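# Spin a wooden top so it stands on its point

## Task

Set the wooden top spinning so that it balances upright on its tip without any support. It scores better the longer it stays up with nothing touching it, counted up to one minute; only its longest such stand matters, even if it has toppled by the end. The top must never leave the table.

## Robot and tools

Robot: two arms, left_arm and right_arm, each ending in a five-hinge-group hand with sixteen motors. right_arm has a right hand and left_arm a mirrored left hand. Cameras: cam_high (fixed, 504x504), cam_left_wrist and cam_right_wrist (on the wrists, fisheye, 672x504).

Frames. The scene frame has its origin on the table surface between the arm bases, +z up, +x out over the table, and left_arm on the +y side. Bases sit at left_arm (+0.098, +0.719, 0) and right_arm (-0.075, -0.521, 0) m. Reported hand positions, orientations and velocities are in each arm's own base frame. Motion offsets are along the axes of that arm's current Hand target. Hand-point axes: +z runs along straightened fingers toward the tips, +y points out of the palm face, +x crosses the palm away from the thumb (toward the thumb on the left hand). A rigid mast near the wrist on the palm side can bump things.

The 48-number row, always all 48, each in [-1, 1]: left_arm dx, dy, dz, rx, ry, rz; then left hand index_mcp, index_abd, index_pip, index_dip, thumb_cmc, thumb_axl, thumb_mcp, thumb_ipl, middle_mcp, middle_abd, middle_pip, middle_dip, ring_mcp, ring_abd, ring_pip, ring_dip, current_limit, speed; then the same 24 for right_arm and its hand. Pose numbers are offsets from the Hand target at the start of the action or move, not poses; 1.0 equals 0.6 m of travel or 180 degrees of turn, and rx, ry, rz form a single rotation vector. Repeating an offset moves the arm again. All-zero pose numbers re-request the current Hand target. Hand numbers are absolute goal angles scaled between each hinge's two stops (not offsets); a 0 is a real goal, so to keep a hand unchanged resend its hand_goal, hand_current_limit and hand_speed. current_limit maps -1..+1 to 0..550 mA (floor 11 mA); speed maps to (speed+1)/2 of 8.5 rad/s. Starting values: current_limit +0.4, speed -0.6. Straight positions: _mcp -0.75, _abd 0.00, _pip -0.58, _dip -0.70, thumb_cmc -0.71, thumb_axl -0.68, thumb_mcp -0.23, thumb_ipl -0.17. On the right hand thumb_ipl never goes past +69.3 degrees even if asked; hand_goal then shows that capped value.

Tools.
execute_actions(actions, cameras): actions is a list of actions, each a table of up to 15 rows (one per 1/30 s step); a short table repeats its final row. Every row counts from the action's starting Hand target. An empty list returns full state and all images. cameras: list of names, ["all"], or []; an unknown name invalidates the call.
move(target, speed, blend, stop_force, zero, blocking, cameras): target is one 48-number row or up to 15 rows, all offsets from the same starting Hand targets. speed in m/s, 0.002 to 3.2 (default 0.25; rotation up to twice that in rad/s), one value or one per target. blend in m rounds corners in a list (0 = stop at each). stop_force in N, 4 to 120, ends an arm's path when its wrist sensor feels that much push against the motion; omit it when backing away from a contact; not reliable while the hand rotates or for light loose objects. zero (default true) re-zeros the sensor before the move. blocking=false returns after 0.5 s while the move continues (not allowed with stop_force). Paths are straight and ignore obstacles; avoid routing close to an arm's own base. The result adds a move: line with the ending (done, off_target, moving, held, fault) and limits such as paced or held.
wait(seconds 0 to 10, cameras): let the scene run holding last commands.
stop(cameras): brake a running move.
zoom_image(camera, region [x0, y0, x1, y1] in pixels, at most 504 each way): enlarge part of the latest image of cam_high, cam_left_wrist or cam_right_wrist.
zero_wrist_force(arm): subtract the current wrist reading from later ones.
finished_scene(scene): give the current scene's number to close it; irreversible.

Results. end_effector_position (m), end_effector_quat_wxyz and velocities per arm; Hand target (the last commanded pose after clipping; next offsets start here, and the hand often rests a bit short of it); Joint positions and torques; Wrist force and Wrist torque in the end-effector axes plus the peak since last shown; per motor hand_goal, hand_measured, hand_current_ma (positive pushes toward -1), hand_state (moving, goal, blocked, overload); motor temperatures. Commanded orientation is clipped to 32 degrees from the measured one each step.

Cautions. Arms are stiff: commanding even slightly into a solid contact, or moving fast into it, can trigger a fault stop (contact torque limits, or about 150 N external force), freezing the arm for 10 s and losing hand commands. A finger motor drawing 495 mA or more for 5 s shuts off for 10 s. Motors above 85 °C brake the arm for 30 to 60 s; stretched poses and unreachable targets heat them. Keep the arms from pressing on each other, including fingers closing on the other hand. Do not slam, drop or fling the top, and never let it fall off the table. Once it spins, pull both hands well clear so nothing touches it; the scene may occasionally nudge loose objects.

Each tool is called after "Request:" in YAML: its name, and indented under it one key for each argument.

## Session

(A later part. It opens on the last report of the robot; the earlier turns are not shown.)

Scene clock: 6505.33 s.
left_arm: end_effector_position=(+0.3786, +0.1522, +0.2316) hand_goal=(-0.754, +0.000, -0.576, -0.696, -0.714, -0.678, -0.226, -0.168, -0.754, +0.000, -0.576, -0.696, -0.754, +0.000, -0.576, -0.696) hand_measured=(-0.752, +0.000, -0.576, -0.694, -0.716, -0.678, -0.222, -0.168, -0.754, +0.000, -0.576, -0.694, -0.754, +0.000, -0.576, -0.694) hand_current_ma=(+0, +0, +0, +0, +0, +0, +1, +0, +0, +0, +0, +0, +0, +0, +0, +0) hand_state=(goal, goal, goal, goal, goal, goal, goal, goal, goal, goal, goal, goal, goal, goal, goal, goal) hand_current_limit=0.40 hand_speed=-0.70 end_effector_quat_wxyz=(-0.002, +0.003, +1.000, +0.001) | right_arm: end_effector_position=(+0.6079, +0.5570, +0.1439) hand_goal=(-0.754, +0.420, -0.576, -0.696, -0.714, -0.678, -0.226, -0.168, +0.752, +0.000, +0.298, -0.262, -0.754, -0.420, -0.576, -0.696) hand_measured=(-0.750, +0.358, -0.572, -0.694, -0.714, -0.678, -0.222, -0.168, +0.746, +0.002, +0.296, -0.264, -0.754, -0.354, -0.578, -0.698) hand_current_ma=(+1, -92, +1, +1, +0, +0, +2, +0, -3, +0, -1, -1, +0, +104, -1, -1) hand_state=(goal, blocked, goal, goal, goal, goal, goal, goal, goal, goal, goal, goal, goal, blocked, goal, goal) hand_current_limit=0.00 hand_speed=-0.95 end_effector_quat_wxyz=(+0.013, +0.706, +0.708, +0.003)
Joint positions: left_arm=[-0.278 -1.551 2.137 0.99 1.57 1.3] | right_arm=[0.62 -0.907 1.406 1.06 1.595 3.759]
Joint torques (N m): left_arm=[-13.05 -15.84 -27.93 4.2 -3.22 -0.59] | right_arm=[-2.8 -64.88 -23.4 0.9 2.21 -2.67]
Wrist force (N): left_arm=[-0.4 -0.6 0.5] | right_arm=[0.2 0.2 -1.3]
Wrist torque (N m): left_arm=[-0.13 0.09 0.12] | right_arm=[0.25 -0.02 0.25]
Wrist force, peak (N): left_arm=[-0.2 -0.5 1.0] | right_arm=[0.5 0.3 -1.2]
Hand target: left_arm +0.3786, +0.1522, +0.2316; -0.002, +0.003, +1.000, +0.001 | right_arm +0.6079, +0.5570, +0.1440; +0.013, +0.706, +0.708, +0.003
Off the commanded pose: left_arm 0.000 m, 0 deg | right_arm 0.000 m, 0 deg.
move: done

Request:
move:
  target: [0,0,0,0,0,0,-0.754,0,-0.576,-0.696,-0.714,-0.678,-0.226,-0.168,-0.754,0,-0.576,-0.696,-0.754,0,-0.576,-0.696,0.4,-0.7,0,0,0,0,0,0,-0.774,0.41,-0.576,-0.696,-0.714,-0.678,-0.226,-0.168,0.753,0,0.299,-0.261,-0.734,-0.41,-0.576,-0.696,0,-0.97]
  speed: 0.004
  cameras: ["cam_right_wrist"]

Request:
zoom_image:
  camera: "cam_right_wrist"
  region: [260, 40, 370, 120]

Scene clock: 6517.80 s.
left_arm: end_effector_position=(+0.3786, +0.1522, +0.2316) hand_goal=(-0.754, +0.000, -0.576, -0.696, -0.714, -0.678, -0.226, -0.168, -0.754, +0.000, -0.576, -0.696, -0.754, +0.000, -0.576, -0.696) hand_measured=(-0.752, +0.000, -0.576, -0.694, -0.716, -0.678, -0.222, -0.168, -0.754, +0.000, -0.576, -0.694, -0.754, +0.000, -0.576, -0.694) hand_current_ma=(+0, +0, +0, +0, +0, +0, +1, +0, +0, +0, +0, +0, +0, +0, +0, +0) hand_state=(goal, goal, goal, goal, goal, goal, goal, goal, goal, goal, goal, goal, goal, goal, goal, goal) hand_current_limit=0.40 hand_speed=-0.70 end_effector_quat_wxyz=(-0.002, +0.003, +1.000, +0.001) | right_arm: end_effector_position=(+0.6079, +0.5570, +0.1440) hand_goal=(-0.774, +0.410, -0.576, -0.696, -0.714, -0.678, -0.226, -0.168, +0.752, +0.000, +0.298, -0.262, -0.734, -0.410, -0.576, -0.696) hand_measured=(-0.778, +0.368, -0.578, -0.696, -0.714, -0.678, -0.222, -0.168, +0.746, +0.002, +0.296, -0.264, -0.726, -0.356, -0.572, -0.696) hand_current_ma=(-2, -49, -1, +0, +0, +0, +2, +0, -3, +0, -1, -1, +4, +73, +1, +0) hand_state=(goal, blocked, goal, goal, goal, goal, goal, goal, goal, goal, goal, goal, goal, blocked, goal, goal) hand_current_limit=0.00 hand_speed=-0.97 end_effector_quat_wxyz=(+0.013, +0.706, +0.708, +0.003)
Joint positions: left_arm=[-0.278 -1.551 2.137 0.99 1.57 1.3] | right_arm=[0.62 -0.907 1.406 1.06 1.595 3.759]
Joint torques (N m): left_arm=[-15.46 -14.12 -27.01 3.63 -3.41 -0.95] | right_arm=[-15.23 -93.75 -35.98 6.05 2.04 -3.3]
Wrist force (N): left_arm=[-0.2 -0.7 0.9] | right_arm=[-0.1 -0.2 -0.8]
Wrist torque (N m): left_arm=[-0.17 0.08 0.13] | right_arm=[0.16 0.01 0.21]
Wrist force, peak (N): left_arm=[-0.4 -0.8 1.2] | right_arm=[0.4 0.3 -1.5]
Hand target: left_arm +0.3786, +0.1522, +0.2316; -0.002, +0.003, +1.000, +0.001 | right_arm +0.6079, +0.5570, +0.1440; +0.013, +0.706, +0.708, +0.003
Off the commanded pose: left_arm 0.000 m, 0 deg | right_arm 0.000 m, 0 deg.
move: done
Images, in order (width x height): cam_right_wrist 672x504.

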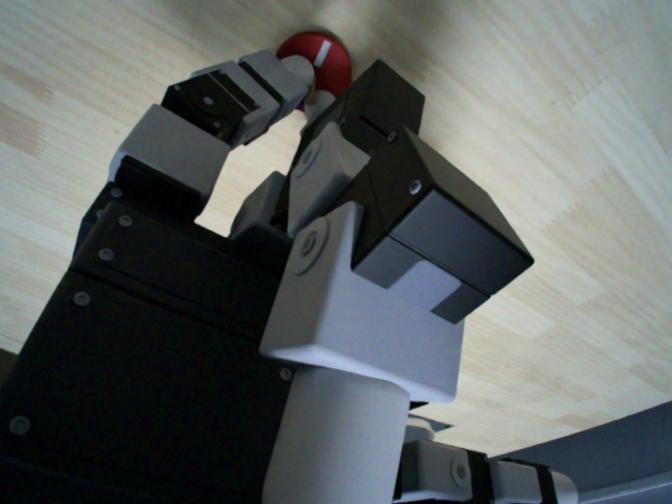

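Scaled by 4.582 from the camera's 672x504 image, which has a finer 960x720 frame.

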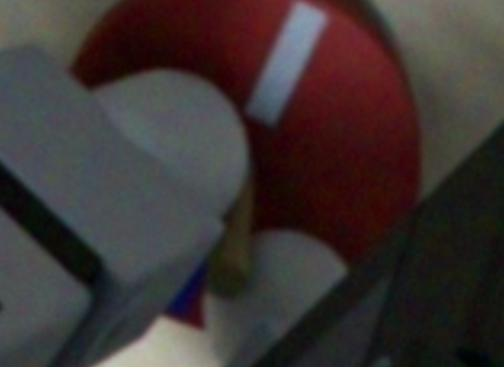

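Request:
move:
  target: [0,0,0,0,0,0,-0.754,0,-0.576,-0.696,-0.714,-0.678,-0.226,-0.168,-0.754,0,-0.576,-0.696,-0.754,0,-0.576,-0.696,0.4,-0.7,0,0,0.0006,0,0,0,-0.774,0.41,-0.576,-0.696,-0.714,-0.678,-0.226,-0.168,0.753,0,0.299,-0.261,-0.734,-0.41,-0.576,-0.696,0,-0.97]
  speed: 0.004

Request:
move:
  target: [0,0,0,0,0,0,-0.754,0,-0.576,-0.696,-0.714,-0.678,-0.226,-0.168,-0.754,0,-0.576,-0.696,-0.754,0,-0.576,-0.696,0.4,-0.7,0,0,0.0006,0,0,0,-0.774,0.41,-0.576,-0.696,-0.714,-0.678,-0.226,-0.168,0.753,0,0.299,-0.261,-0.734,-0.41,-0.576,-0.696,0,-0.97]
  speed: 0.004

Request:
move:
  target: [0,0,0,0,0,0,-0.754,0,-0.576,-0.696,-0.714,-0.678,-0.226,-0.168,-0.754,0,-0.576,-0.696,-0.754,0,-0.576,-0.696,0.4,-0.7,0,0,0.0006,0,0,0,-0.774,0.41,-0.576,-0.696,-0.714,-0.678,-0.226,-0.168,0.753,0,0.299,-0.261,-0.734,-0.41,-0.576,-0.696,0,-0.97]
  speed: 0.004

Scene clock: 6527.90 s.
left_arm: end_effector_position=(+0.3786, +0.1522, +0.2316) hand_goal=(-0.754, +0.000, -0.576, -0.696, -0.714, -0.678, -0.226, -0.168, -0.754, +0.000, -0.576, -0.696, -0.754, +0.000, -0.576, -0.696) hand_measured=(-0.752, +0.000, -0.576, -0.694, -0.716, -0.678, -0.222, -0.168, -0.754, +0.000, -0.576, -0.694, -0.754, +0.000, -0.576, -0.694) hand_current_ma=(+0, +0, +0, +0, +0, +0, +1, +0, +0, +0, +0, +0, +0, +0, +0, +0) hand_state=(goal, goal, goal, goal, goal, goal, goal, goal, goal, goal, goal, goal, goal, goal, goal, goal) hand_current_limit=0.40 hand_speed=-0.70 end_effector_quat_wxyz=(-0.002, +0.003, +1.000, +0.001) | right_arm: end_effector_position=(+0.6079, +0.5570, +0.1436) hand_goal=(-0.774, +0.410, -0.576, -0.696, -0.714, -0.678, -0.226, -0.168, +0.752, +0.000, +0.298, -0.262, -0.734, -0.410, -0.576, -0.696) hand_measured=(-0.778, +0.368, -0.578, -0.696, -0.714, -0.678, -0.222, -0.168, +0.746, +0.002, +0.296, -0.264, -0.726, -0.356, -0.572, -0.696) hand_current_ma=(-2, -49, -1, +0, +0, +0, +2, +0, -3, +0, -1, -1, +4, +73, +1, +0) hand_state=(goal, blocked, goal, goal, goal, goal, goal, goal, goal, goal, goal, goal, goal, blocked, goal, goal) hand_current_limit=0.00 hand_speed=-0.97 end_effector_quat_wxyz=(+0.013, +0.706, +0.708, +0.004)
Joint positions: left_arm=[-0.278 -1.551 2.137 0.99 1.57 1.3] | right_arm=[0.62 -0.907 1.407 1.06 1.595 3.759]
Joint torques (N m): left_arm=[-14.24 -17.18 -28.58 3.35 -3.26 -0.92] | right_arm=[-15.22 -63.12 -24.19 0.48 1.71 -3.14]
Wrist force (N): left_arm=[-0.3 -0.5 0.9] | right_arm=[0.3 0.1 -0.6]
Wrist torque (N m): left_arm=[-0.15 0.08 0.12] | right_arm=[0.17 -0.03 0.24]
Wrist force, peak (N): left_arm=[-0.5 -0.5 1.1] | right_arm=[0.0 0.6 -1.5]
Hand target: left_arm +0.3786, +0.1522, +0.2316; -0.002, +0.003, +1.000, +0.001 | right_arm +0.6079, +0.5570, +0.1436; +0.013, +0.706, +0.708, +0.003
Off the commanded pose: left_arm 0.000 m, 0 deg | right_arm 0.000 m, 0 deg.
move: done

Scene clock: 6528.60 s.
left_arm: end_effector_position=(+0.3786, +0.1522, +0.2316) hand_goal=(-0.754, +0.000, -0.576, -0.696, -0.714, -0.678, -0.226, -0.168, -0.754, +0.000, -0.576, -0.696, -0.754, +0.000, -0.576, -0.696) hand_measured=(-0.752, +0.000, -0.576, -0.694, -0.716, -0.678, -0.222, -0.168, -0.754, +0.000, -0.576, -0.694, -0.754, +0.000, -0.576, -0.694) hand_current_ma=(+0, +0, +0, +0, +0, +0, +1, +0, +0, +0, +0, +0, +0, +0, +0, +0) hand_state=(goal, goal, goal, goal, goal, goal, goal, goal, goal, goal, goal, goal, goal, goal, goal, goal) hand_current_limit=0.40 hand_speed=-0.70 end_effector_quat_wxyz=(-0.002, +0.003, +1.000, +0.001) | right_arm: end_effector_position=(+0.6079, +0.5570, +0.1432) hand_goal=(-0.774, +0.410, -0.576, -0.696, -0.714, -0.678, -0.226, -0.168, +0.752, +0.000, +0.298, -0.262, -0.734, -0.410, -0.576, -0.696) hand_measured=(-0.778, +0.368, -0.578, -0.696, -0.714, -0.678, -0.222, -0.168, +0.746, +0.002, +0.296, -0.264, -0.726, -0.356, -0.572, -0.696) hand_current_ma=(-2, -49, -1, +0, +0, +0, +2, +0, -3, +0, -1, -1, +4, +73, +1, +0) hand_state=(goal, blocked, goal, goal, goal, goal, goal, goal, goal, goal, goal, goal, goal, blocked, goal, goal) hand_current_limit=0.00 hand_speed=-0.97 end_effector_quat_wxyz=(+0.013, +0.706, +0.708, +0.003)
Joint positions: left_arm=[-0.278 -1.551 2.137 0.99 1.57 1.3] | right_arm=[0.62 -0.906 1.407 1.059 1.595 3.759]
Joint torques (N m): left_arm=[-14.88 -17.77 -27.14 3.62 -3.09 -0.52] | right_arm=[-15.23 -63.35 -24.28 0.52 1.82 -3.31]
Wrist force (N): left_arm=[-0.4 -0.3 0.8] | right_arm=[0.3 -0.1 -0.7]
Wrist torque (N m): left_arm=[-0.12 0.09 0.12] | right_arm=[0.16 -0.04 0.24]
Wrist force, peak (N): left_arm=[-0.5 -0.4 1.2] | right_arm=[0.3 0.1 -1.4]
Hand target: left_arm +0.3786, +0.1522, +0.2316; -0.002, +0.003, +1.000, +0.001 | right_arm +0.6079, +0.5570, +0.1432; +0.013, +0.706, +0.708, +0.003
Off the commanded pose: left_arm 0.000 m, 0 deg | right_arm 0.000 m, 0 deg.
move: done

Scene clock: 6529.30 s.
left_arm: end_effector_position=(+0.3786, +0.1522, +0.2316) hand_goal=(-0.754, +0.000, -0.576, -0.696, -0.714, -0.678, -0.226, -0.168, -0.754, +0.000, -0.576, -0.696, -0.754, +0.000, -0.576, -0.696) hand_measured=(-0.752, +0.000, -0.576, -0.694, -0.716, -0.678, -0.222, -0.168, -0.754, +0.000, -0.576, -0.694, -0.754, +0.000, -0.576, -0.694) hand_current_ma=(+0, +0, +0, +0, +0, +0, +1, +0, +0, +0, +0, +0, +0, +0, +0, +0) hand_state=(goal, goal, goal, goal, goal, goal, goal, goal, goal, goal, goal, goal, goal, goal, goal, goal) hand_current_limit=0.40 hand_speed=-0.70 end_effector_quat_wxyz=(-0.002, +0.003, +1.000, +0.001) | right_arm: end_effector_position=(+0.6079, +0.5570, +0.1429) hand_goal=(-0.774, +0.410, -0.576, -0.696, -0.714, -0.678, -0.226, -0.168, +0.752, +0.000, +0.298, -0.262, -0.734, -0.410, -0.576, -0.696) hand_measured=(-0.778, +0.368, -0.578, -0.696, -0.714, -0.678, -0.222, -0.168, +0.746, +0.002, +0.296, -0.264, -0.726, -0.356, -0.572, -0.696) hand_current_ma=(-2, -49, -1, +0, +0, +0, +2, +0, -3, +0, -1, -1, +4, +73, +1, +0) hand_state=(goal, blocked, goal, goal, goal, goal, goal, goal, goal, goal, goal, goal, goal, blocked, goal, goal) hand_current_limit=0.00 hand_speed=-0.97 end_effector_quat_wxyz=(+0.013, +0.706, +0.708, +0.003)
Joint positions: left_arm=[-0.278 -1.551 2.137 0.99 1.57 1.3] | right_arm=[0.62 -0.906 1.407 1.059 1.595 3.759]
Joint torques (N m): left_arm=[-13.54 -17.87 -27.63 3.78 -3.37 -0.77] | right_arm=[-14.49 -63.44 -23.35 0.48 1.71 -3.01]
Wrist force (N): left_arm=[-0.1 -0.3 0.7] | right_arm=[0.0 0.1 -1.1]
Wrist torque (N m): left_arm=[-0.11 0.06 0.14] | right_arm=[0.22 0.01 0.22]
Wrist force, peak (N): left_arm=[-0.5 -0.4 1.0] | right_arm=[-0.2 0.0 -1.5]
Hand target: left_arm +0.3786, +0.1522, +0.2316; -0.002, +0.003, +1.000, +0.001 | right_arm +0.6079, +0.5570, +0.1429; +0.013, +0.706, +0.708, +0.003
Off the commanded pose: left_arm 0.000 m, 0 deg | right_arm 0.000 m, 0 deg.
move: done

Request:
move:
  target: [0,0,0,0,0,0,-0.754,0,-0.576,-0.696,-0.714,-0.678,-0.226,-0.168,-0.754,0,-0.576,-0.696,-0.754,0,-0.576,-0.696,0.4,-0.7,0,0,0.0006,0,0,0,-0.774,0.41,-0.576,-0.696,-0.714,-0.678,-0.226,-0.168,0.753,0,0.299,-0.261,-0.734,-0.41,-0.576,-0.696,0,-0.97]
  speed: 0.004

Request:
move:
  target: [0,0,0,0,0,0,-0.754,0,-0.576,-0.696,-0.714,-0.678,-0.226,-0.168,-0.754,0,-0.576,-0.696,-0.754,0,-0.576,-0.696,0.4,-0.7,0,0,0.0006,0,0,0,-0.774,0.41,-0.576,-0.696,-0.714,-0.678,-0.226,-0.168,0.753,0,0.299,-0.261,-0.734,-0.41,-0.576,-0.696,0,-0.97]
  speed: 0.004
  cameras: ["cam_right_wrist"]

Request:
zoom_image:
  camera: "cam_right_wrist"
  region: [260, 40, 370, 120]

Scene clock: 6537.07 s.
left_arm: end_effector_position=(+0.3786, +0.1522, +0.2316) hand_goal=(-0.754, +0.000, -0.576, -0.696, -0.714, -0.678, -0.226, -0.168, -0.754, +0.000, -0.576, -0.696, -0.754, +0.000, -0.576, -0.696) hand_measured=(-0.752, +0.000, -0.576, -0.694, -0.716, -0.678, -0.222, -0.168, -0.754, +0.000, -0.576, -0.694, -0.754, +0.000, -0.576, -0.694) hand_current_ma=(+0, +0, +0, +0, +0, +0, +1, +0, +0, +0, +0, +0, +0, +0, +0, +0) hand_state=(goal, goal, goal, goal, goal, goal, goal, goal, goal, goal, goal, goal, goal, goal, goal, goal) hand_current_limit=0.40 hand_speed=-0.70 end_effector_quat_wxyz=(-0.002, +0.003, +1.000, +0.001) | right_arm: end_effector_position=(+0.6079, +0.5570, +0.1425) hand_goal=(-0.774, +0.410, -0.576, -0.696, -0.714, -0.678, -0.226, -0.168, +0.752, +0.000, +0.298, -0.262, -0.734, -0.410, -0.576, -0.696) hand_measured=(-0.778, +0.368, -0.578, -0.696, -0.714, -0.678, -0.222, -0.168, +0.746, +0.002, +0.296, -0.264, -0.726, -0.356, -0.572, -0.696) hand_current_ma=(-2, -48, -1, +0, +0, +0, +2, +0, -3, +0, -1, -1, +5, +72, +1, +0) hand_state=(goal, blocked, goal, goal, goal, goal, goal, goal, goal, goal, goal, goal, goal, blocked, goal, goal) hand_current_limit=0.00 hand_speed=-0.97 end_effector_quat_wxyz=(+0.013, +0.706, +0.708, +0.004)
Joint positions: left_arm=[-0.278 -1.551 2.137 0.99 1.57 1.3] | right_arm=[0.62 -0.906 1.407 1.058 1.595 3.759]
Joint torques (N m): left_arm=[-12.64 -17.84 -27.74 3.36 -2.94 -0.48] | right_arm=[-15.5 -62.84 -24.12 0.36 0.86 -3.17]
Wrist force (N): left_arm=[-0.2 -0.4 1.0] | right_arm=[0.1 -0.2 -1.3]
Wrist torque (N m): left_arm=[-0.14 0.08 0.13] | right_arm=[0.17 -0.01 0.23]
Wrist force, peak (N): left_arm=[-0.3 -0.8 1.1] | right_arm=[0.5 -0.1 -1.5]
Hand target: left_arm +0.3786, +0.1522, +0.2316; -0.002, +0.003, +1.000, +0.001 | right_arm +0.6079, +0.5570, +0.1425; +0.013, +0.706, +0.708, +0.003
Off the commanded pose: left_arm 0.000 m, 0 deg | right_arm 0.000 m, 0 deg.
move: done

Scene clock: 6537.77 s.
left_arm: end_effector_position=(+0.3786, +0.1522, +0.2316) hand_goal=(-0.754, +0.000, -0.576, -0.696, -0.714, -0.678, -0.226, -0.168, -0.754, +0.000, -0.576, -0.696, -0.754, +0.000, -0.576, -0.696) hand_measured=(-0.752, +0.000, -0.576, -0.694, -0.716, -0.678, -0.222, -0.168, -0.754, +0.000, -0.576, -0.694, -0.754, +0.000, -0.576, -0.694) hand_current_ma=(+0, +0, +0, +0, +0, +0, +1, +0, +0, +0, +0, +0, +0, +0, +0, +0) hand_state=(goal, goal, goal, goal, goal, goal, goal, goal, goal, goal, goal, goal, goal, goal, goal, goal) hand_current_limit=0.40 hand_speed=-0.70 end_effector_quat_wxyz=(-0.002, +0.003, +1.000, +0.001) | right_arm: end_effector_position=(+0.6080, +0.5570, +0.1421) hand_goal=(-0.774, +0.410, -0.576, -0.696, -0.714, -0.678, -0.226, -0.168, +0.752, +0.000, +0.298, -0.262, -0.734, -0.410, -0.576, -0.696) hand_measured=(-0.780, +0.370, -0.580, -0.696, -0.714, -0.678, -0.222, -0.168, +0.746, +0.002, +0.296, -0.264, -0.722, -0.362, -0.570, -0.694) hand_current_ma=(-4, -45, -2, +0, +0, +0, +2, +0, -3, +0, -1, -1, +8, +62, +3, +0) hand_state=(goal, blocked, goal, goal, goal, goal, goal, goal, goal, goal, goal, goal, goal, blocked, goal, goal) hand_current_limit=0.00 hand_speed=-0.97 end_effector_quat_wxyz=(+0.013, +0.706, +0.708, +0.003)
Joint positions: left_arm=[-0.278 -1.551 2.137 0.99 1.57 1.3] | right_arm=[0.62 -0.905 1.407 1.058 1.595 3.759]
Joint torques (N m): left_arm=[-14.76 -15.87 -27.1 3.95 -3.28 -0.72] | right_arm=[-17.5 -63.5 -23.34 0.63 0.79 -3.12]
Wrist force (N): left_arm=[-0.2 -0.2 0.8] | right_arm=[0.1 0.4 -2.2]
Wrist torque (N m): left_arm=[-0.11 0.07 0.12] | right_arm=[0.31 0.00 0.24]
Wrist force, peak (N): left_arm=[-0.6 -0.8 0.8] | right_arm=[-0.2 0.2 -2.7]
Hand target: left_arm +0.3786, +0.1522, +0.2316; -0.002, +0.003, +1.000, +0.001 | right_arm +0.6080, +0.5570, +0.1422; +0.013, +0.706, +0.708, +0.003
Off the commanded pose: left_arm 0.000 m, 0 deg | right_arm 0.000 m, 0 deg.
move: done
Images, in order (width x height): cam_right_wrist 672x504.

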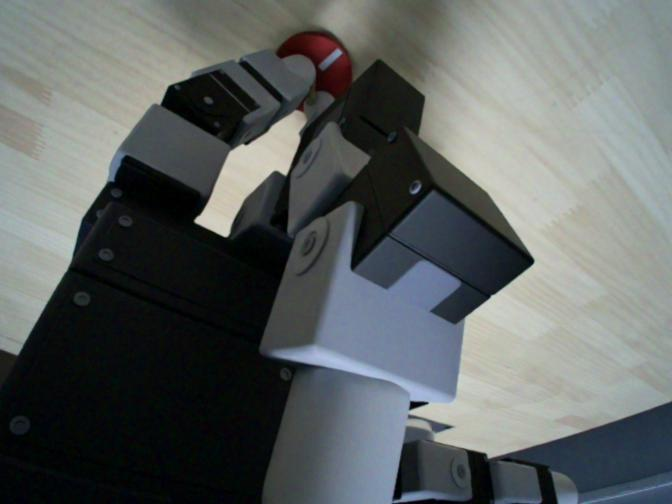

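Scaled by 4.582 from the camera's 672x504 image, which has a finer 960x720 frame.

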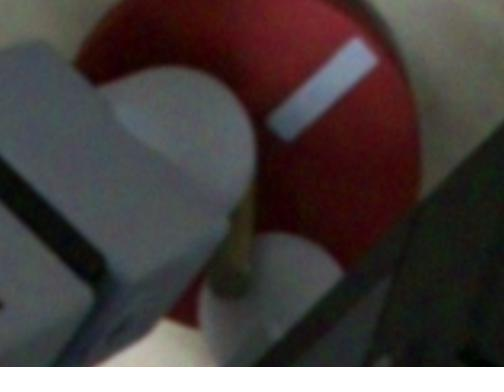

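Request:
execute_actions:
  actions:
    - [[0,0,0,0,0,0,-0.754,0,-0.576,-0.696,-0.714,-0.678,-0.226,-0.168,-0.754,0,-0.576,-0.696,-0.754,0,-0.576,-0.696,0.4,-0.7,0,0,0,0,0,0,-0.774,0.63,-0.576,-0.696,-0.714,-0.678,-0.226,-0.168,0.753,0,0.299,-0.261,-0.734,-0.75,-0.576,-0.696,1,1],[0,0,0,0,0,0,-0.754,0,-0.576,-0.696,-0.714,-0.678,-0.226,-0.168,-0.754,0,-0.576,-0.696,-0.754,0,-0.576,-0.696,0.4,-0.7,0,0,0,0,0,0,-0.59,0.63,-0.325,-0.47,-0.714,-0.678,-0.226,-0.168,0.753,0,0.299,-0.261,-1,-0.75,-1,-1,1,1],[0,0,0,0,0,0,-0.754,0,-0.576,-0.696,-0.714,-0.678,-0.226,-0.168,-0.754,0,-0.576,-0.696,-0.754,0,-0.576,-0.696,0.4,-0.7,0,0,0,0,0,0,-0.59,0.63,-0.325,-0.47,-0.714,-0.678,-0.226,-0.168,0.753,0,0.299,-0.261,-1,-0.75,-1,-1,1,1],[0,0,0,0,0,0,-0.754,0,-0.576,-0.696,-0.714,-0.678,-0.226,-0.168,-0.754,0,-0.576,-0.696,-0.754,0,-0.576,-0.696,0.4,-0.7,0,0,0,0,0,0,-0.59,0.63,-0.325,-0.47,-0.714,-0.678,-0.226,-0.168,0.753,0,0.299,-0.261,-1,-0.75,-1,-1,1,1],[0,0,0,0,0,0,-0.754,0,-0.576,-0.696,-0.714,-0.678,-0.226,-0.168,-0.754,0,-0.576,-0.696,-0.754,0,-0.576,-0.696,0.4,-0.7,0,0,0,0,0,0,-0.59,0.3,-0.325,-0.47,-0.714,-0.678,-0.226,-0.168,0.753,0,0.299,-0.261,-1,-0.3,-1,-1,1,1],[0,0,0,0,0,0,-0.754,0,-0.576,-0.696,-0.714,-0.678,-0.226,-0.168,-0.754,0,-0.576,-0.696,-0.754,0,-0.576,-0.696,0.4,-0.7,0,0,0,0,0,0,-0.59,0.2,-0.325,-0.47,-0.714,-0.678,-0.226,-0.168,0.753,0,0.299,-0.261,-1,-0.2,-1,-1,1,1]]
  cameras: ["cam_right_wrist"]

Request:
zoom_image:
  camera: "cam_right_wrist"
  region: [240, 0, 450, 150]

Request:
wait:
  seconds: 0.2
  cameras: ["cam_right_wrist"]

Request:
zoom_image:
  camera: "cam_right_wrist"
  region: [240, 0, 450, 150]

Request:
wait:
  seconds: 0.5
  cameras: ["cam_right_wrist"]

Request:
zoom_image:
  camera: "cam_right_wrist"
  region: [240, 0, 450, 150]

Scene clock: 6553.93 s.
left_arm: end_effector_position=(+0.3786, +0.1522, +0.2316) hand_goal=(-0.754, +0.000, -0.576, -0.696, -0.714, -0.678, -0.226, -0.168, -0.754, +0.000, -0.576, -0.696, -0.754, +0.000, -0.576, -0.696) hand_measured=(-0.752, +0.000, -0.576, -0.694, -0.716, -0.678, -0.222, -0.168, -0.754, +0.000, -0.576, -0.694, -0.754, +0.000, -0.576, -0.694) hand_current_ma=(+0, +0, +0, +0, +0, +0, +1, +0, +0, +0, +0, +0, +0, +0, +0, +0) hand_state=(goal, goal, goal, goal, goal, goal, goal, goal, goal, goal, goal, goal, goal, goal, goal, goal) hand_current_limit=0.40 hand_speed=-0.70 end_effector_quat_wxyz=(-0.002, +0.003, +1.000, +0.001) | right_arm: end_effector_position=(+0.6080, +0.5570, +0.1422) hand_goal=(-0.590, +0.200, -0.326, -0.470, -0.714, -0.678, -0.226, -0.168, +0.752, +0.000, +0.298, -0.262, -1.000, -0.200, -1.000, -1.000) hand_measured=(-0.596, +0.198, -0.332, -0.474, -0.714, -0.678, -0.222, -0.168, +0.746, +0.002, +0.296, -0.264, -0.988, -0.198, -0.994, -0.996) hand_current_ma=(-3, +0, -2, -1, +0, +0, +2, +0, -3, +0, -1, -1, +9, +1, +4, +1) hand_state=(goal, goal, goal, goal, goal, goal, goal, goal, goal, goal, goal, goal, goal, goal, goal, goal) hand_current_limit=1.00 hand_speed=1.00 end_effector_quat_wxyz=(+0.013, +0.706, +0.708, +0.003)
Joint positions: left_arm=[-0.278 -1.551 2.137 0.99 1.57 1.3] | right_arm=[0.62 -0.905 1.407 1.058 1.595 3.759]
Joint torques (N m): left_arm=[-13.96 -15.92 -27.15 3.88 -3.25 -0.95] | right_arm=[-14.59 -91.75 -35.8 5.89 -0.67 -3.17]
Wrist force (N): left_arm=[-0.2 -0.4 0.8] | right_arm=[-0.4 0.1 -0.9]
Wrist torque (N m): left_arm=[-0.11 0.07 0.13] | right_arm=[0.20 0.06 0.18]
Wrist force, peak (N): left_arm=[-0.1 -0.6 1.2] | right_arm=[0.1 0.0 -3.1]
Hand target: left_arm +0.3786, +0.1522, +0.2316; -0.002, +0.003, +1.000, +0.001 | right_arm +0.6080, +0.5570, +0.1422; +0.013, +0.706, +0.708, +0.003
Off the commanded pose: left_arm 0.000 m, 0 deg | right_arm 0.000 m, 0 deg.
Step readings (end_effector_position of left_arm | right_arm):
0: (+0.3786, +0.1522, +0.2316) | (+0.6080, +0.5570, +0.1422)
1: (+0.3786, +0.1522, +0.2316) | (+0.6080, +0.5570, +0.1422)
2: (+0.3786, +0.1522, +0.2316) | (+0.6080, +0.5570, +0.1422)
4: (+0.3786, +0.1522, +0.2316) | (+0.6080, +0.5570, +0.1422)
8: (+0.3786, +0.1522, +0.2316) | (+0.6080, +0.5570, +0.1422)
15: (+0.3786, +0.1522, +0.2316) | (+0.6080, +0.5570, +0.1422)
Images, in order (width x height): cam_right_wrist 672x504.

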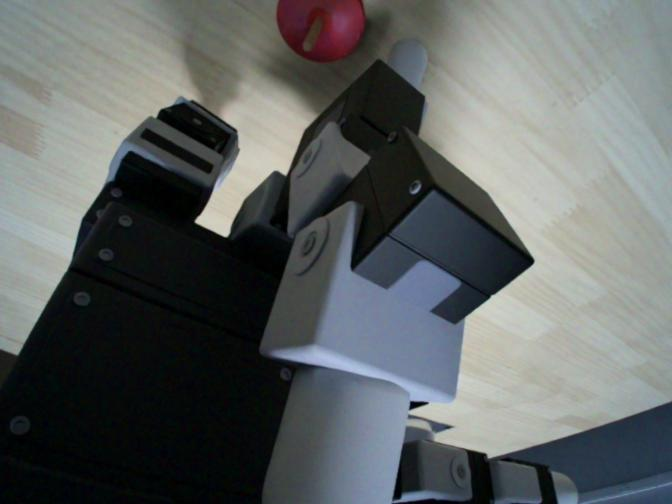

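Scaled by 2.400 from the camera's 672x504 image, which has a finer 960x720 frame.

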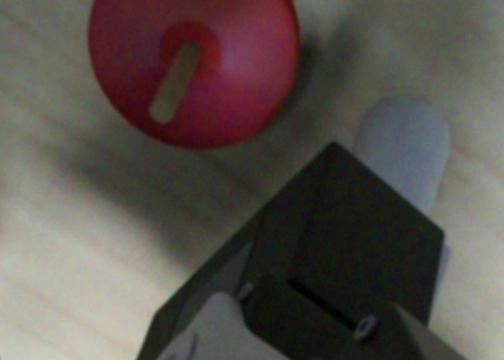

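Scene clock: 6554.13 s.
left_arm: end_effector_position=(+0.3786, +0.1522, +0.2316) hand_goal=(-0.754, +0.000, -0.576, -0.696, -0.714, -0.678, -0.226, -0.168, -0.754, +0.000, -0.576, -0.696, -0.754, +0.000, -0.576, -0.696) hand_measured=(-0.752, +0.000, -0.576, -0.694, -0.716, -0.678, -0.222, -0.168, -0.754, +0.000, -0.576, -0.694, -0.754, +0.000, -0.576, -0.694) hand_current_ma=(+0, +0, +0, +0, +0, +0, +1, +0, +0, +0, +0, +0, +0, +0, +0, +0) hand_state=(goal, goal, goal, goal, goal, goal, goal, goal, goal, goal, goal, goal, goal, goal, goal, goal) hand_current_limit=0.40 hand_speed=-0.70 end_effector_quat_wxyz=(-0.002, +0.003, +1.000, +0.001) | right_arm: end_effector_position=(+0.6080, +0.5570, +0.1422) hand_goal=(-0.590, +0.200, -0.326, -0.470, -0.714, -0.678, -0.226, -0.168, +0.752, +0.000, +0.298, -0.262, -1.000, -0.200, -1.000, -1.000) hand_measured=(-0.596, +0.198, -0.332, -0.474, -0.714, -0.678, -0.222, -0.168, +0.746, +0.002, +0.296, -0.264, -0.988, -0.198, -0.994, -0.996) hand_current_ma=(-3, +0, -2, -1, +0, +0, +2, +0, -3, +0, -1, -1, +9, +1, +4, +1) hand_state=(goal, goal, goal, goal, goal, goal, goal, goal, goal, goal, goal, goal, goal, goal, goal, goal) hand_current_limit=1.00 hand_speed=1.00 end_effector_quat_wxyz=(+0.013, +0.706, +0.708, +0.003)
Joint positions: left_arm=[-0.278 -1.551 2.137 0.99 1.57 1.3] | right_arm=[0.62 -0.905 1.407 1.058 1.595 3.759]
Joint torques (N m): left_arm=[-14.32 -15.27 -27.8 3.75 -3.4 -0.63] | right_arm=[-13.65 -91.45 -35.16 5.97 -0.66 -3.04]
Wrist force (N): left_arm=[-0.2 -0.3 1.0] | right_arm=[0.4 0.3 -1.2]
Wrist torque (N m): left_arm=[-0.12 0.07 0.13] | right_arm=[0.25 -0.04 0.26]
Wrist force, peak (N): left_arm=[-0.2 -0.3 1.0] | right_arm=[-0.2 0.0 -1.3]
Hand target: left_arm +0.3786, +0.1522, +0.2316; -0.002, +0.003, +1.000, +0.001 | right_arm +0.6080, +0.5570, +0.1422; +0.013, +0.706, +0.708, +0.003
Off the commanded pose: left_arm 0.000 m, 0 deg | right_arm 0.000 m, 0 deg.
wait: 0.20 s; at rest by 0.17 s
Images, in order (width x height): cam_right_wrist 672x504.

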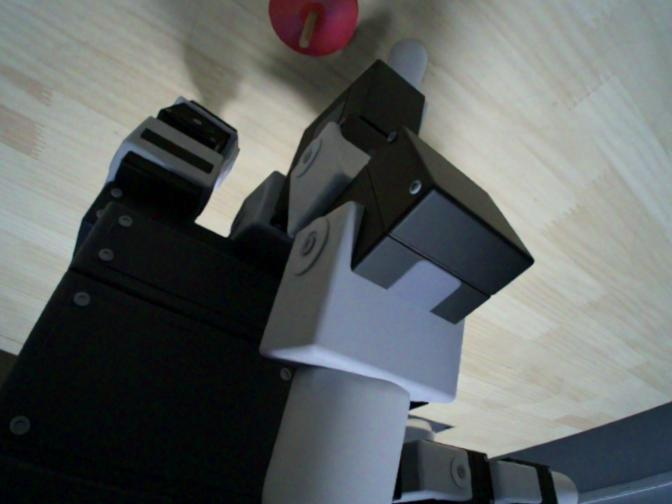

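Scaled by 2.400 from the camera's 672x504 image, which has a finer 960x720 frame.

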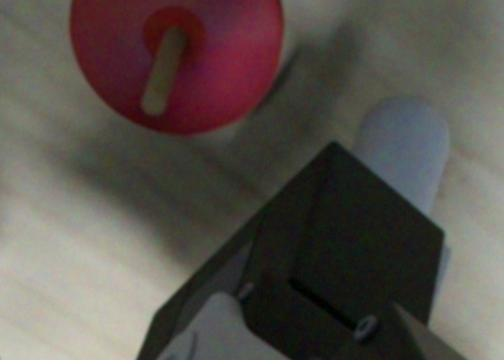

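Scene clock: 6554.63 s.
left_arm: end_effector_position=(+0.3786, +0.1522, +0.2316) hand_goal=(-0.754, +0.000, -0.576, -0.696, -0.714, -0.678, -0.226, -0.168, -0.754, +0.000, -0.576, -0.696, -0.754, +0.000, -0.576, -0.696) hand_measured=(-0.752, +0.000, -0.576, -0.694, -0.716, -0.678, -0.222, -0.168, -0.754, +0.000, -0.576, -0.694, -0.754, +0.000, -0.576, -0.694) hand_current_ma=(+0, +0, +0, +0, +0, +0, +1, +0, +0, +0, +0, +0, +0, +0, +0, +0) hand_state=(goal, goal, goal, goal, goal, goal, goal, goal, goal, goal, goal, goal, goal, goal, goal, goal) hand_current_limit=0.40 hand_speed=-0.70 end_effector_quat_wxyz=(-0.002, +0.003, +1.000, +0.001) | right_arm: end_effector_position=(+0.6080, +0.5570, +0.1422) hand_goal=(-0.590, +0.200, -0.326, -0.470, -0.714, -0.678, -0.226, -0.168, +0.752, +0.000, +0.298, -0.262, -1.000, -0.200, -1.000, -1.000) hand_measured=(-0.596, +0.198, -0.332, -0.474, -0.714, -0.678, -0.222, -0.168, +0.746, +0.002, +0.296, -0.264, -0.988, -0.198, -0.994, -0.996) hand_current_ma=(-3, +0, -2, -1, +0, +0, +2, +0, -3, +0, -1, -1, +9, +1, +4, +1) hand_state=(goal, goal, goal, goal, goal, goal, goal, goal, goal, goal, goal, goal, goal, goal, goal, goal) hand_current_limit=1.00 hand_speed=1.00 end_effector_quat_wxyz=(+0.013, +0.706, +0.708, +0.003)
Joint positions: left_arm=[-0.278 -1.551 2.137 0.99 1.57 1.3] | right_arm=[0.62 -0.905 1.407 1.058 1.595 3.759]
Joint torques (N m): left_arm=[-14.27 -16.1 -27.56 3.55 -3.56 -0.86] | right_arm=[-13.79 -92.15 -35.23 5.96 -0.69 -3.23]
Wrist force (N): left_arm=[-0.1 -0.2 0.9] | right_arm=[-0.1 -0.1 -0.9]
Wrist torque (N m): left_arm=[-0.10 0.06 0.13] | right_arm=[0.17 0.03 0.21]
Wrist force, peak (N): left_arm=[-0.5 -0.7 1.1] | right_arm=[0.3 0.2 -1.4]
Hand target: left_arm +0.3786, +0.1522, +0.2316; -0.002, +0.003, +1.000, +0.001 | right_arm +0.6080, +0.5570, +0.1422; +0.013, +0.706, +0.708, +0.003
Off the commanded pose: left_arm 0.000 m, 0 deg | right_arm 0.000 m, 0 deg.
wait: 0.50 s; at rest by 0.17 s
Images, in order (width x height): cam_right_wrist 672x504.

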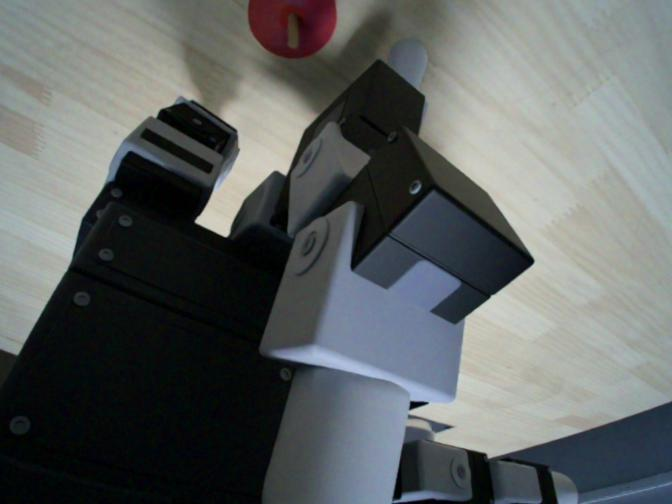

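Scaled by 2.400 from the camera's 672x504 image, which has a finer 960x720 frame.

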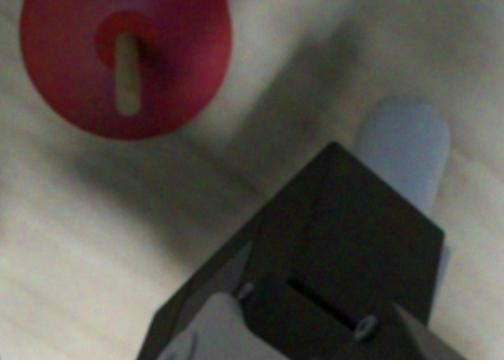

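Request:
move:
  target: [0,0,0,0,0,0,-0.754,0,-0.576,-0.696,-0.714,-0.678,-0.226,-0.168,-0.754,0,-0.576,-0.696,-0.754,0,-0.576,-0.696,0.4,-0.7,0,0,-0.12,0,0,0,-0.59,0.2,-0.325,-0.47,-0.714,-0.678,-0.226,-0.168,0.753,0,0.299,-0.261,-1,-0.2,-1,-1,0.4,-0.7]
  speed: 0.1
  cameras: ["cam_right_wrist","cam_high"]

Request:
zoom_image:
  camera: "cam_right_wrist"
  region: [200, 0, 410, 150]

Request:
wait:
  seconds: 2
  cameras: ["cam_right_wrist"]

Request:
zoom_image:
  camera: "cam_right_wrist"
  region: [200, 0, 410, 150]

Scene clock: 6563.13 s.
left_arm: end_effector_position=(+0.3786, +0.1522, +0.2316) hand_goal=(-0.754, +0.000, -0.576, -0.696, -0.714, -0.678, -0.226, -0.168, -0.754, +0.000, -0.576, -0.696, -0.754, +0.000, -0.576, -0.696) hand_measured=(-0.752, +0.000, -0.576, -0.694, -0.716, -0.678, -0.222, -0.168, -0.754, +0.000, -0.576, -0.694, -0.754, +0.000, -0.576, -0.694) hand_current_ma=(+0, +0, +0, +0, +0, +0, +1, +0, +0, +0, +0, +0, +0, +0, +0, +0) hand_state=(goal, goal, goal, goal, goal, goal, goal, goal, goal, goal, goal, goal, goal, goal, goal, goal) hand_current_limit=0.40 hand_speed=-0.70 end_effector_quat_wxyz=(-0.002, +0.003, +1.000, +0.001) | right_arm: end_effector_position=(+0.6063, +0.5580, +0.2143) hand_goal=(-0.590, +0.200, -0.326, -0.470, -0.714, -0.678, -0.226, -0.168, +0.752, +0.000, +0.298, -0.262, -1.000, -0.200, -1.000, -1.000) hand_measured=(-0.596, +0.198, -0.330, -0.474, -0.714, -0.678, -0.222, -0.168, +0.746, +0.002, +0.296, -0.264, -0.988, -0.198, -0.994, -0.996) hand_current_ma=(-3, +0, -2, -1, +0, +0, +2, +0, -3, +0, -1, -1, +9, +1, +3, +1) hand_state=(goal, goal, goal, goal, goal, goal, goal, goal, goal, goal, goal, goal, goal, goal, goal, goal) hand_current_limit=0.40 hand_speed=-0.70 end_effector_quat_wxyz=(+0.013, +0.706, +0.708, +0.004)
Joint positions: left_arm=[-0.278 -1.551 2.137 0.99 1.57 1.3] | right_arm=[0.622 -0.958 1.357 1.16 1.595 3.761]
Joint torques (N m): left_arm=[-12.28 -18.39 -27.17 3.98 -3.16 -0.66] | right_arm=[18.44 -63.52 -26.06 0.31 1.32 3.03]
Wrist force (N): left_arm=[-0.2 -0.6 0.7] | right_arm=[0.5 0.1 -0.7]
Wrist torque (N m): left_arm=[-0.14 0.07 0.13] | right_arm=[0.19 -0.05 -0.06]
Wrist force, peak (N): left_arm=[-0.2 -0.6 1.2] | right_arm=[0.6 0.2 -2.7]
Hand target: left_arm +0.3786, +0.1522, +0.2316; -0.002, +0.003, +1.000, +0.001 | right_arm +0.6063, +0.5580, +0.2141; +0.013, +0.706, +0.708, +0.003
Off the commanded pose: left_arm 0.000 m, 0 deg | right_arm 0.000 m, 0 deg.
move: done
Images, in order (width x height): cam_high 504x504, cam_right_wrist 672x504.

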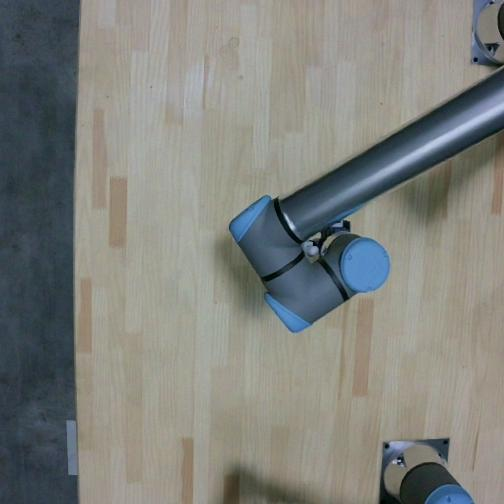

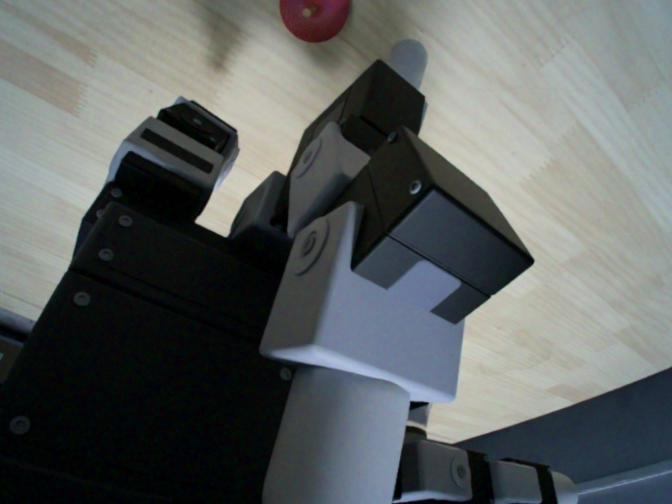

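Scaled by 2.400 from the camera's 672x504 image, which has a finer 960x720 frame.

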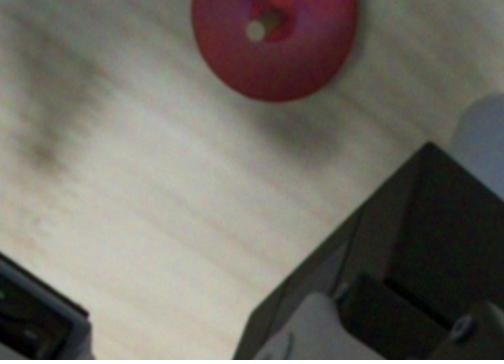

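Scene clock: 6565.13 s.
left_arm: end_effector_position=(+0.3786, +0.1522, +0.2316) hand_goal=(-0.754, +0.000, -0.576, -0.696, -0.714, -0.678, -0.226, -0.168, -0.754, +0.000, -0.576, -0.696, -0.754, +0.000, -0.576, -0.696) hand_measured=(-0.752, +0.000, -0.576, -0.694, -0.716, -0.678, -0.222, -0.168, -0.754, +0.000, -0.576, -0.694, -0.754, +0.000, -0.576, -0.694) hand_current_ma=(+0, +0, +0, +0, +0, +0, +1, +0, +0, +0, +0, +0, +0, +0, +0, +0) hand_state=(goal, goal, goal, goal, goal, goal, goal, goal, goal, goal, goal, goal, goal, goal, goal, goal) hand_current_limit=0.40 hand_speed=-0.70 end_effector_quat_wxyz=(-0.002, +0.003, +1.000, +0.001) | right_arm: end_effector_position=(+0.6062, +0.5580, +0.2141) hand_goal=(-0.590, +0.200, -0.326, -0.470, -0.714, -0.678, -0.226, -0.168, +0.752, +0.000, +0.298, -0.262, -1.000, -0.200, -1.000, -1.000) hand_measured=(-0.596, +0.198, -0.330, -0.474, -0.714, -0.678, -0.222, -0.168, +0.746, +0.002, +0.296, -0.264, -0.988, -0.198, -0.994, -0.996) hand_current_ma=(-3, +0, -2, -1, +0, +0, +2, +0, -3, +0, -1, -1, +9, +1, +3, +1) hand_state=(goal, goal, goal, goal, goal, goal, goal, goal, goal, goal, goal, goal, goal, goal, goal, goal) hand_current_limit=0.40 hand_speed=-0.70 end_effector_quat_wxyz=(+0.013, +0.706, +0.708, +0.004)
Joint positions: left_arm=[-0.278 -1.551 2.137 0.99 1.57 1.3] | right_arm=[0.622 -0.958 1.358 1.16 1.595 3.761]
Joint torques (N m): left_arm=[-14.1 -15.24 -28.5 4.06 -3.56 -0.67] | right_arm=[-7.44 -62.16 -25.79 6.2 2.52 -2.32]
Wrist force (N): left_arm=[-0.3 -0.2 0.8] | right_arm=[0.1 0.2 -1.3]
Wrist torque (N m): left_arm=[-0.10 0.08 0.12] | right_arm=[0.24 0.01 -0.09]
Wrist force, peak (N): left_arm=[-0.3 -0.5 1.1] | right_arm=[0.5 0.2 -1.7]
Hand target: left_arm +0.3786, +0.1522, +0.2316; -0.002, +0.003, +1.000, +0.001 | right_arm +0.6063, +0.5580, +0.2141; +0.013, +0.706, +0.708, +0.003
Off the commanded pose: left_arm 0.000 m, 0 deg | right_arm 0.000 m, 0 deg.
wait: 2.00 s; at rest by 0.17 s
Images, in order (width x height): cam_right_wrist 672x504.

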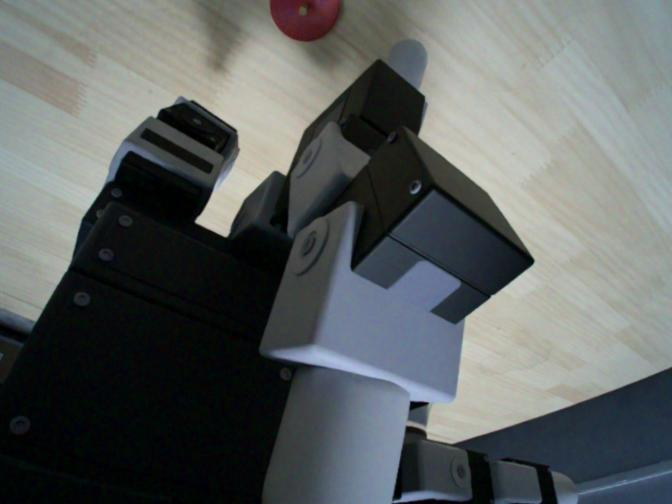

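Scaled by 2.400 from the camera's 672x504 image, which has a finer 960x720 frame.

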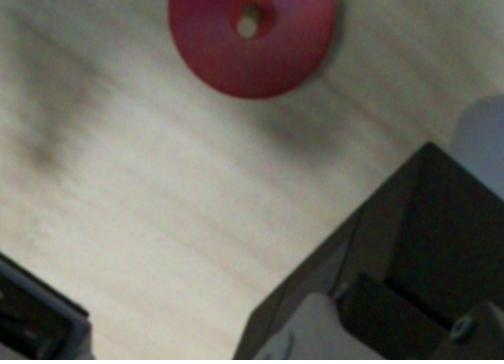

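Request:
wait:
  seconds: 8
  cameras: ["cam_right_wrist"]

Request:
wait:
  seconds: 5
  cameras: ["cam_right_wrist"]

Request:
wait:
  seconds: 5
  cameras: ["cam_right_wrist"]

Scene clock: 6579.30 s.
left_arm: end_effector_position=(+0.3786, +0.1522, +0.2316) hand_goal=(-0.754, +0.000, -0.576, -0.696, -0.714, -0.678, -0.226, -0.168, -0.754, +0.000, -0.576, -0.696, -0.754, +0.000, -0.576, -0.696) hand_measured=(-0.752, +0.000, -0.576, -0.694, -0.716, -0.678, -0.222, -0.168, -0.754, +0.000, -0.576, -0.694, -0.754, +0.000, -0.576, -0.694) hand_current_ma=(+0, +0, +0, +0, +0, +0, +1, +0, +0, +0, +0, +0, +0, +0, +0, +0) hand_state=(goal, goal, goal, goal, goal, goal, goal, goal, goal, goal, goal, goal, goal, goal, goal, goal) hand_current_limit=0.40 hand_speed=-0.70 end_effector_quat_wxyz=(-0.002, +0.003, +1.000, +0.001) | right_arm: end_effector_position=(+0.6063, +0.5580, +0.2141) hand_goal=(-0.590, +0.200, -0.326, -0.470, -0.714, -0.678, -0.226, -0.168, +0.752, +0.000, +0.298, -0.262, -1.000, -0.200, -1.000, -1.000) hand_measured=(-0.596, +0.198, -0.330, -0.474, -0.714, -0.678, -0.222, -0.168, +0.746, +0.002, +0.296, -0.264, -0.988, -0.198, -0.994, -0.996) hand_current_ma=(-3, +0, -2, -1, +0, +0, +2, +0, -3, +0, -1, -1, +9, +1, +3, +1) hand_state=(goal, goal, goal, goal, goal, goal, goal, goal, goal, goal, goal, goal, goal, goal, goal, goal) hand_current_limit=0.40 hand_speed=-0.70 end_effector_quat_wxyz=(+0.013, +0.706, +0.708, +0.003)
Joint positions: left_arm=[-0.278 -1.551 2.137 0.99 1.57 1.3] | right_arm=[0.622 -0.958 1.358 1.16 1.595 3.761]
Joint torques (N m): left_arm=[-12.78 -17.12 -27.19 3.62 -3.34 -0.31] | right_arm=[-14.8 -61.12 -25.29 6.15 2.29 -2.46]
Wrist force (N): left_arm=[0.0 -0.5 0.7] | right_arm=[0.2 0.1 -1.0]
Wrist torque (N m): left_arm=[-0.14 0.04 0.15] | right_arm=[0.21 -0.01 -0.08]
Wrist force, peak (N): left_arm=[-0.3 -0.6 1.2] | right_arm=[0.4 -0.1 -1.9]
Hand target: left_arm +0.3786, +0.1522, +0.2316; -0.002, +0.003, +1.000, +0.001 | right_arm +0.6063, +0.5580, +0.2141; +0.013, +0.706, +0.708, +0.003
Off the commanded pose: left_arm 0.000 m, 0 deg | right_arm 0.000 m, 0 deg.
wait: 8.00 s; at rest from the start
Images, in order (width x height): cam_right_wrist 672x504.

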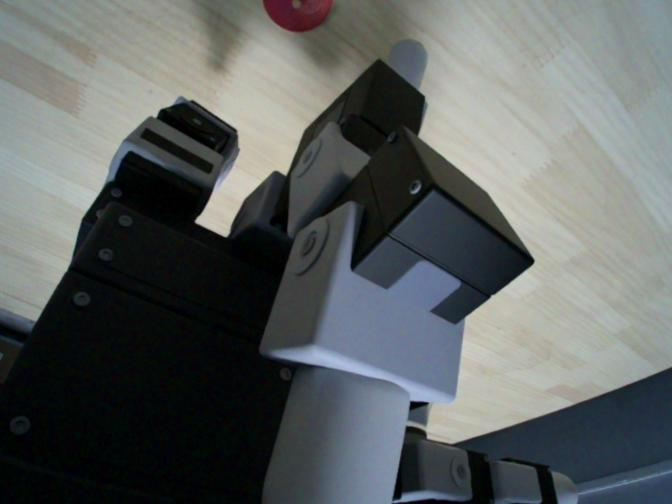

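Scene clock: 6584.30 s.
left_arm: end_effector_position=(+0.3786, +0.1522, +0.2316) hand_goal=(-0.754, +0.000, -0.576, -0.696, -0.714, -0.678, -0.226, -0.168, -0.754, +0.000, -0.576, -0.696, -0.754, +0.000, -0.576, -0.696) hand_measured=(-0.752, +0.000, -0.576, -0.694, -0.716, -0.678, -0.222, -0.168, -0.754, +0.000, -0.576, -0.694, -0.754, +0.000, -0.576, -0.694) hand_current_ma=(+0, +0, +0, +0, +0, +0, +1, +0, +0, +0, +0, +0, +0, +0, +0, +0) hand_state=(goal, goal, goal, goal, goal, goal, goal, goal, goal, goal, goal, goal, goal, goal, goal, goal) hand_current_limit=0.40 hand_speed=-0.70 end_effector_quat_wxyz=(-0.002, +0.003, +1.000, +0.001) | right_arm: end_effector_position=(+0.6063, +0.5580, +0.2141) hand_goal=(-0.590, +0.200, -0.326, -0.470, -0.714, -0.678, -0.226, -0.168, +0.752, +0.000, +0.298, -0.262, -1.000, -0.200, -1.000, -1.000) hand_measured=(-0.596, +0.198, -0.330, -0.474, -0.714, -0.678, -0.222, -0.168, +0.746, +0.002, +0.296, -0.264, -0.988, -0.198, -0.994, -0.996) hand_current_ma=(-3, +0, -2, -1, +0, +0, +2, +0, -3, +0, -1, -1, +9, +1, +3, +1) hand_state=(goal, goal, goal, goal, goal, goal, goal, goal, goal, goal, goal, goal, goal, goal, goal, goal) hand_current_limit=0.40 hand_speed=-0.70 end_effector_quat_wxyz=(+0.013, +0.706, +0.708, +0.003)
Joint positions: left_arm=[-0.278 -1.551 2.137 0.99 1.57 1.3] | right_arm=[0.622 -0.958 1.358 1.16 1.595 3.761]
Joint torques (N m): left_arm=[-14.75 -14.33 -28.19 4.03 -3.3 -0.53] | right_arm=[-16.31 -62.86 -25.67 6.23 2.23 -2.34]
Wrist force (N): left_arm=[-0.1 -0.4 0.8] | right_arm=[0.4 0.4 -1.1]
Wrist torque (N m): left_arm=[-0.12 0.06 0.13] | right_arm=[0.26 -0.02 -0.07]
Wrist force, peak (N): left_arm=[-0.6 -0.4 1.2] | right_arm=[0.2 0.3 -1.8]
Hand target: left_arm +0.3786, +0.1522, +0.2316; -0.002, +0.003, +1.000, +0.001 | right_arm +0.6063, +0.5580, +0.2141; +0.013, +0.706, +0.708, +0.003
Off the commanded pose: left_arm 0.000 m, 0 deg | right_arm 0.000 m, 0 deg.
wait: 5.00 s; at rest by 0.17 s
Images, in order (width x height): cam_right_wrist 672x504.

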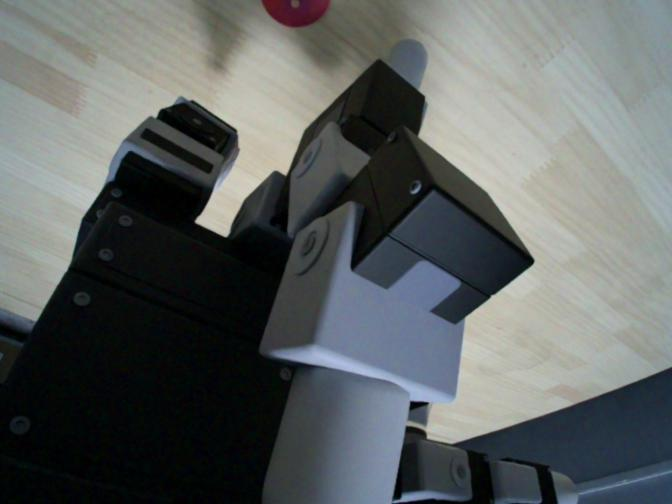

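Scene clock: 6589.30 s.
left_arm: end_effector_position=(+0.3786, +0.1522, +0.2316) hand_goal=(-0.754, +0.000, -0.576, -0.696, -0.714, -0.678, -0.226, -0.168, -0.754, +0.000, -0.576, -0.696, -0.754, +0.000, -0.576, -0.696) hand_measured=(-0.752, +0.000, -0.576, -0.694, -0.716, -0.678, -0.222, -0.168, -0.754, +0.000, -0.576, -0.694, -0.754, +0.000, -0.576, -0.694) hand_current_ma=(+0, +0, +0, +0, +0, +0, +1, +0, +0, +0, +0, +0, +0, +0, +0, +0) hand_state=(goal, goal, goal, goal, goal, goal, goal, goal, goal, goal, goal, goal, goal, goal, goal, goal) hand_current_limit=0.40 hand_speed=-0.70 end_effector_quat_wxyz=(-0.002, +0.003, +1.000, +0.001) | right_arm: end_effector_position=(+0.6063, +0.5580, +0.2141) hand_goal=(-0.590, +0.200, -0.326, -0.470, -0.714, -0.678, -0.226, -0.168, +0.752, +0.000, +0.298, -0.262, -1.000, -0.200, -1.000, -1.000) hand_measured=(-0.596, +0.198, -0.330, -0.474, -0.714, -0.678, -0.222, -0.168, +0.746, +0.002, +0.296, -0.264, -0.988, -0.198, -0.994, -0.996) hand_current_ma=(-3, +0, -2, -1, +0, +0, +2, +0, -3, +0, -1, -1, +9, +1, +3, +1) hand_state=(goal, goal, goal, goal, goal, goal, goal, goal, goal, goal, goal, goal, goal, goal, goal, goal) hand_current_limit=0.40 hand_speed=-0.70 end_effector_quat_wxyz=(+0.013, +0.706, +0.708, +0.003)
Joint positions: left_arm=[-0.278 -1.551 2.137 0.99 1.57 1.3] | right_arm=[0.622 -0.958 1.358 1.16 1.595 3.761]
Joint torques (N m): left_arm=[-13.94 -16.87 -27.81 3.73 -3.29 -0.92] | right_arm=[-15.4 -61.52 -26.2 6.09 2.16 -2.27]
Wrist force (N): left_arm=[-0.5 -0.6 1.0] | right_arm=[0.4 0.0 -1.1]
Wrist torque (N m): left_arm=[-0.17 0.11 0.11] | right_arm=[0.20 -0.03 -0.07]
Wrist force, peak (N): left_arm=[-0.4 -0.5 1.1] | right_arm=[0.5 0.5 -1.8]
Hand target: left_arm +0.3786, +0.1522, +0.2316; -0.002, +0.003, +1.000, +0.001 | right_arm +0.6063, +0.5580, +0.2141; +0.013, +0.706, +0.708, +0.003
Off the commanded pose: left_arm 0.000 m, 0 deg | right_arm 0.000 m, 0 deg.
wait: 5.00 s; at rest by 0.17 s
Images, in order (width x height): cam_right_wrist 672x504.

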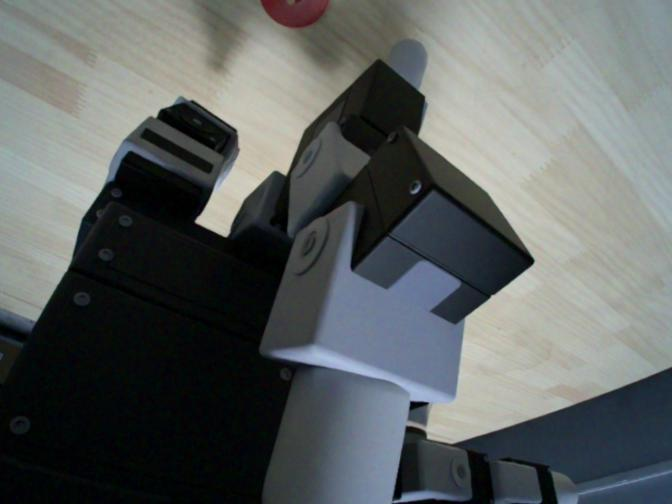

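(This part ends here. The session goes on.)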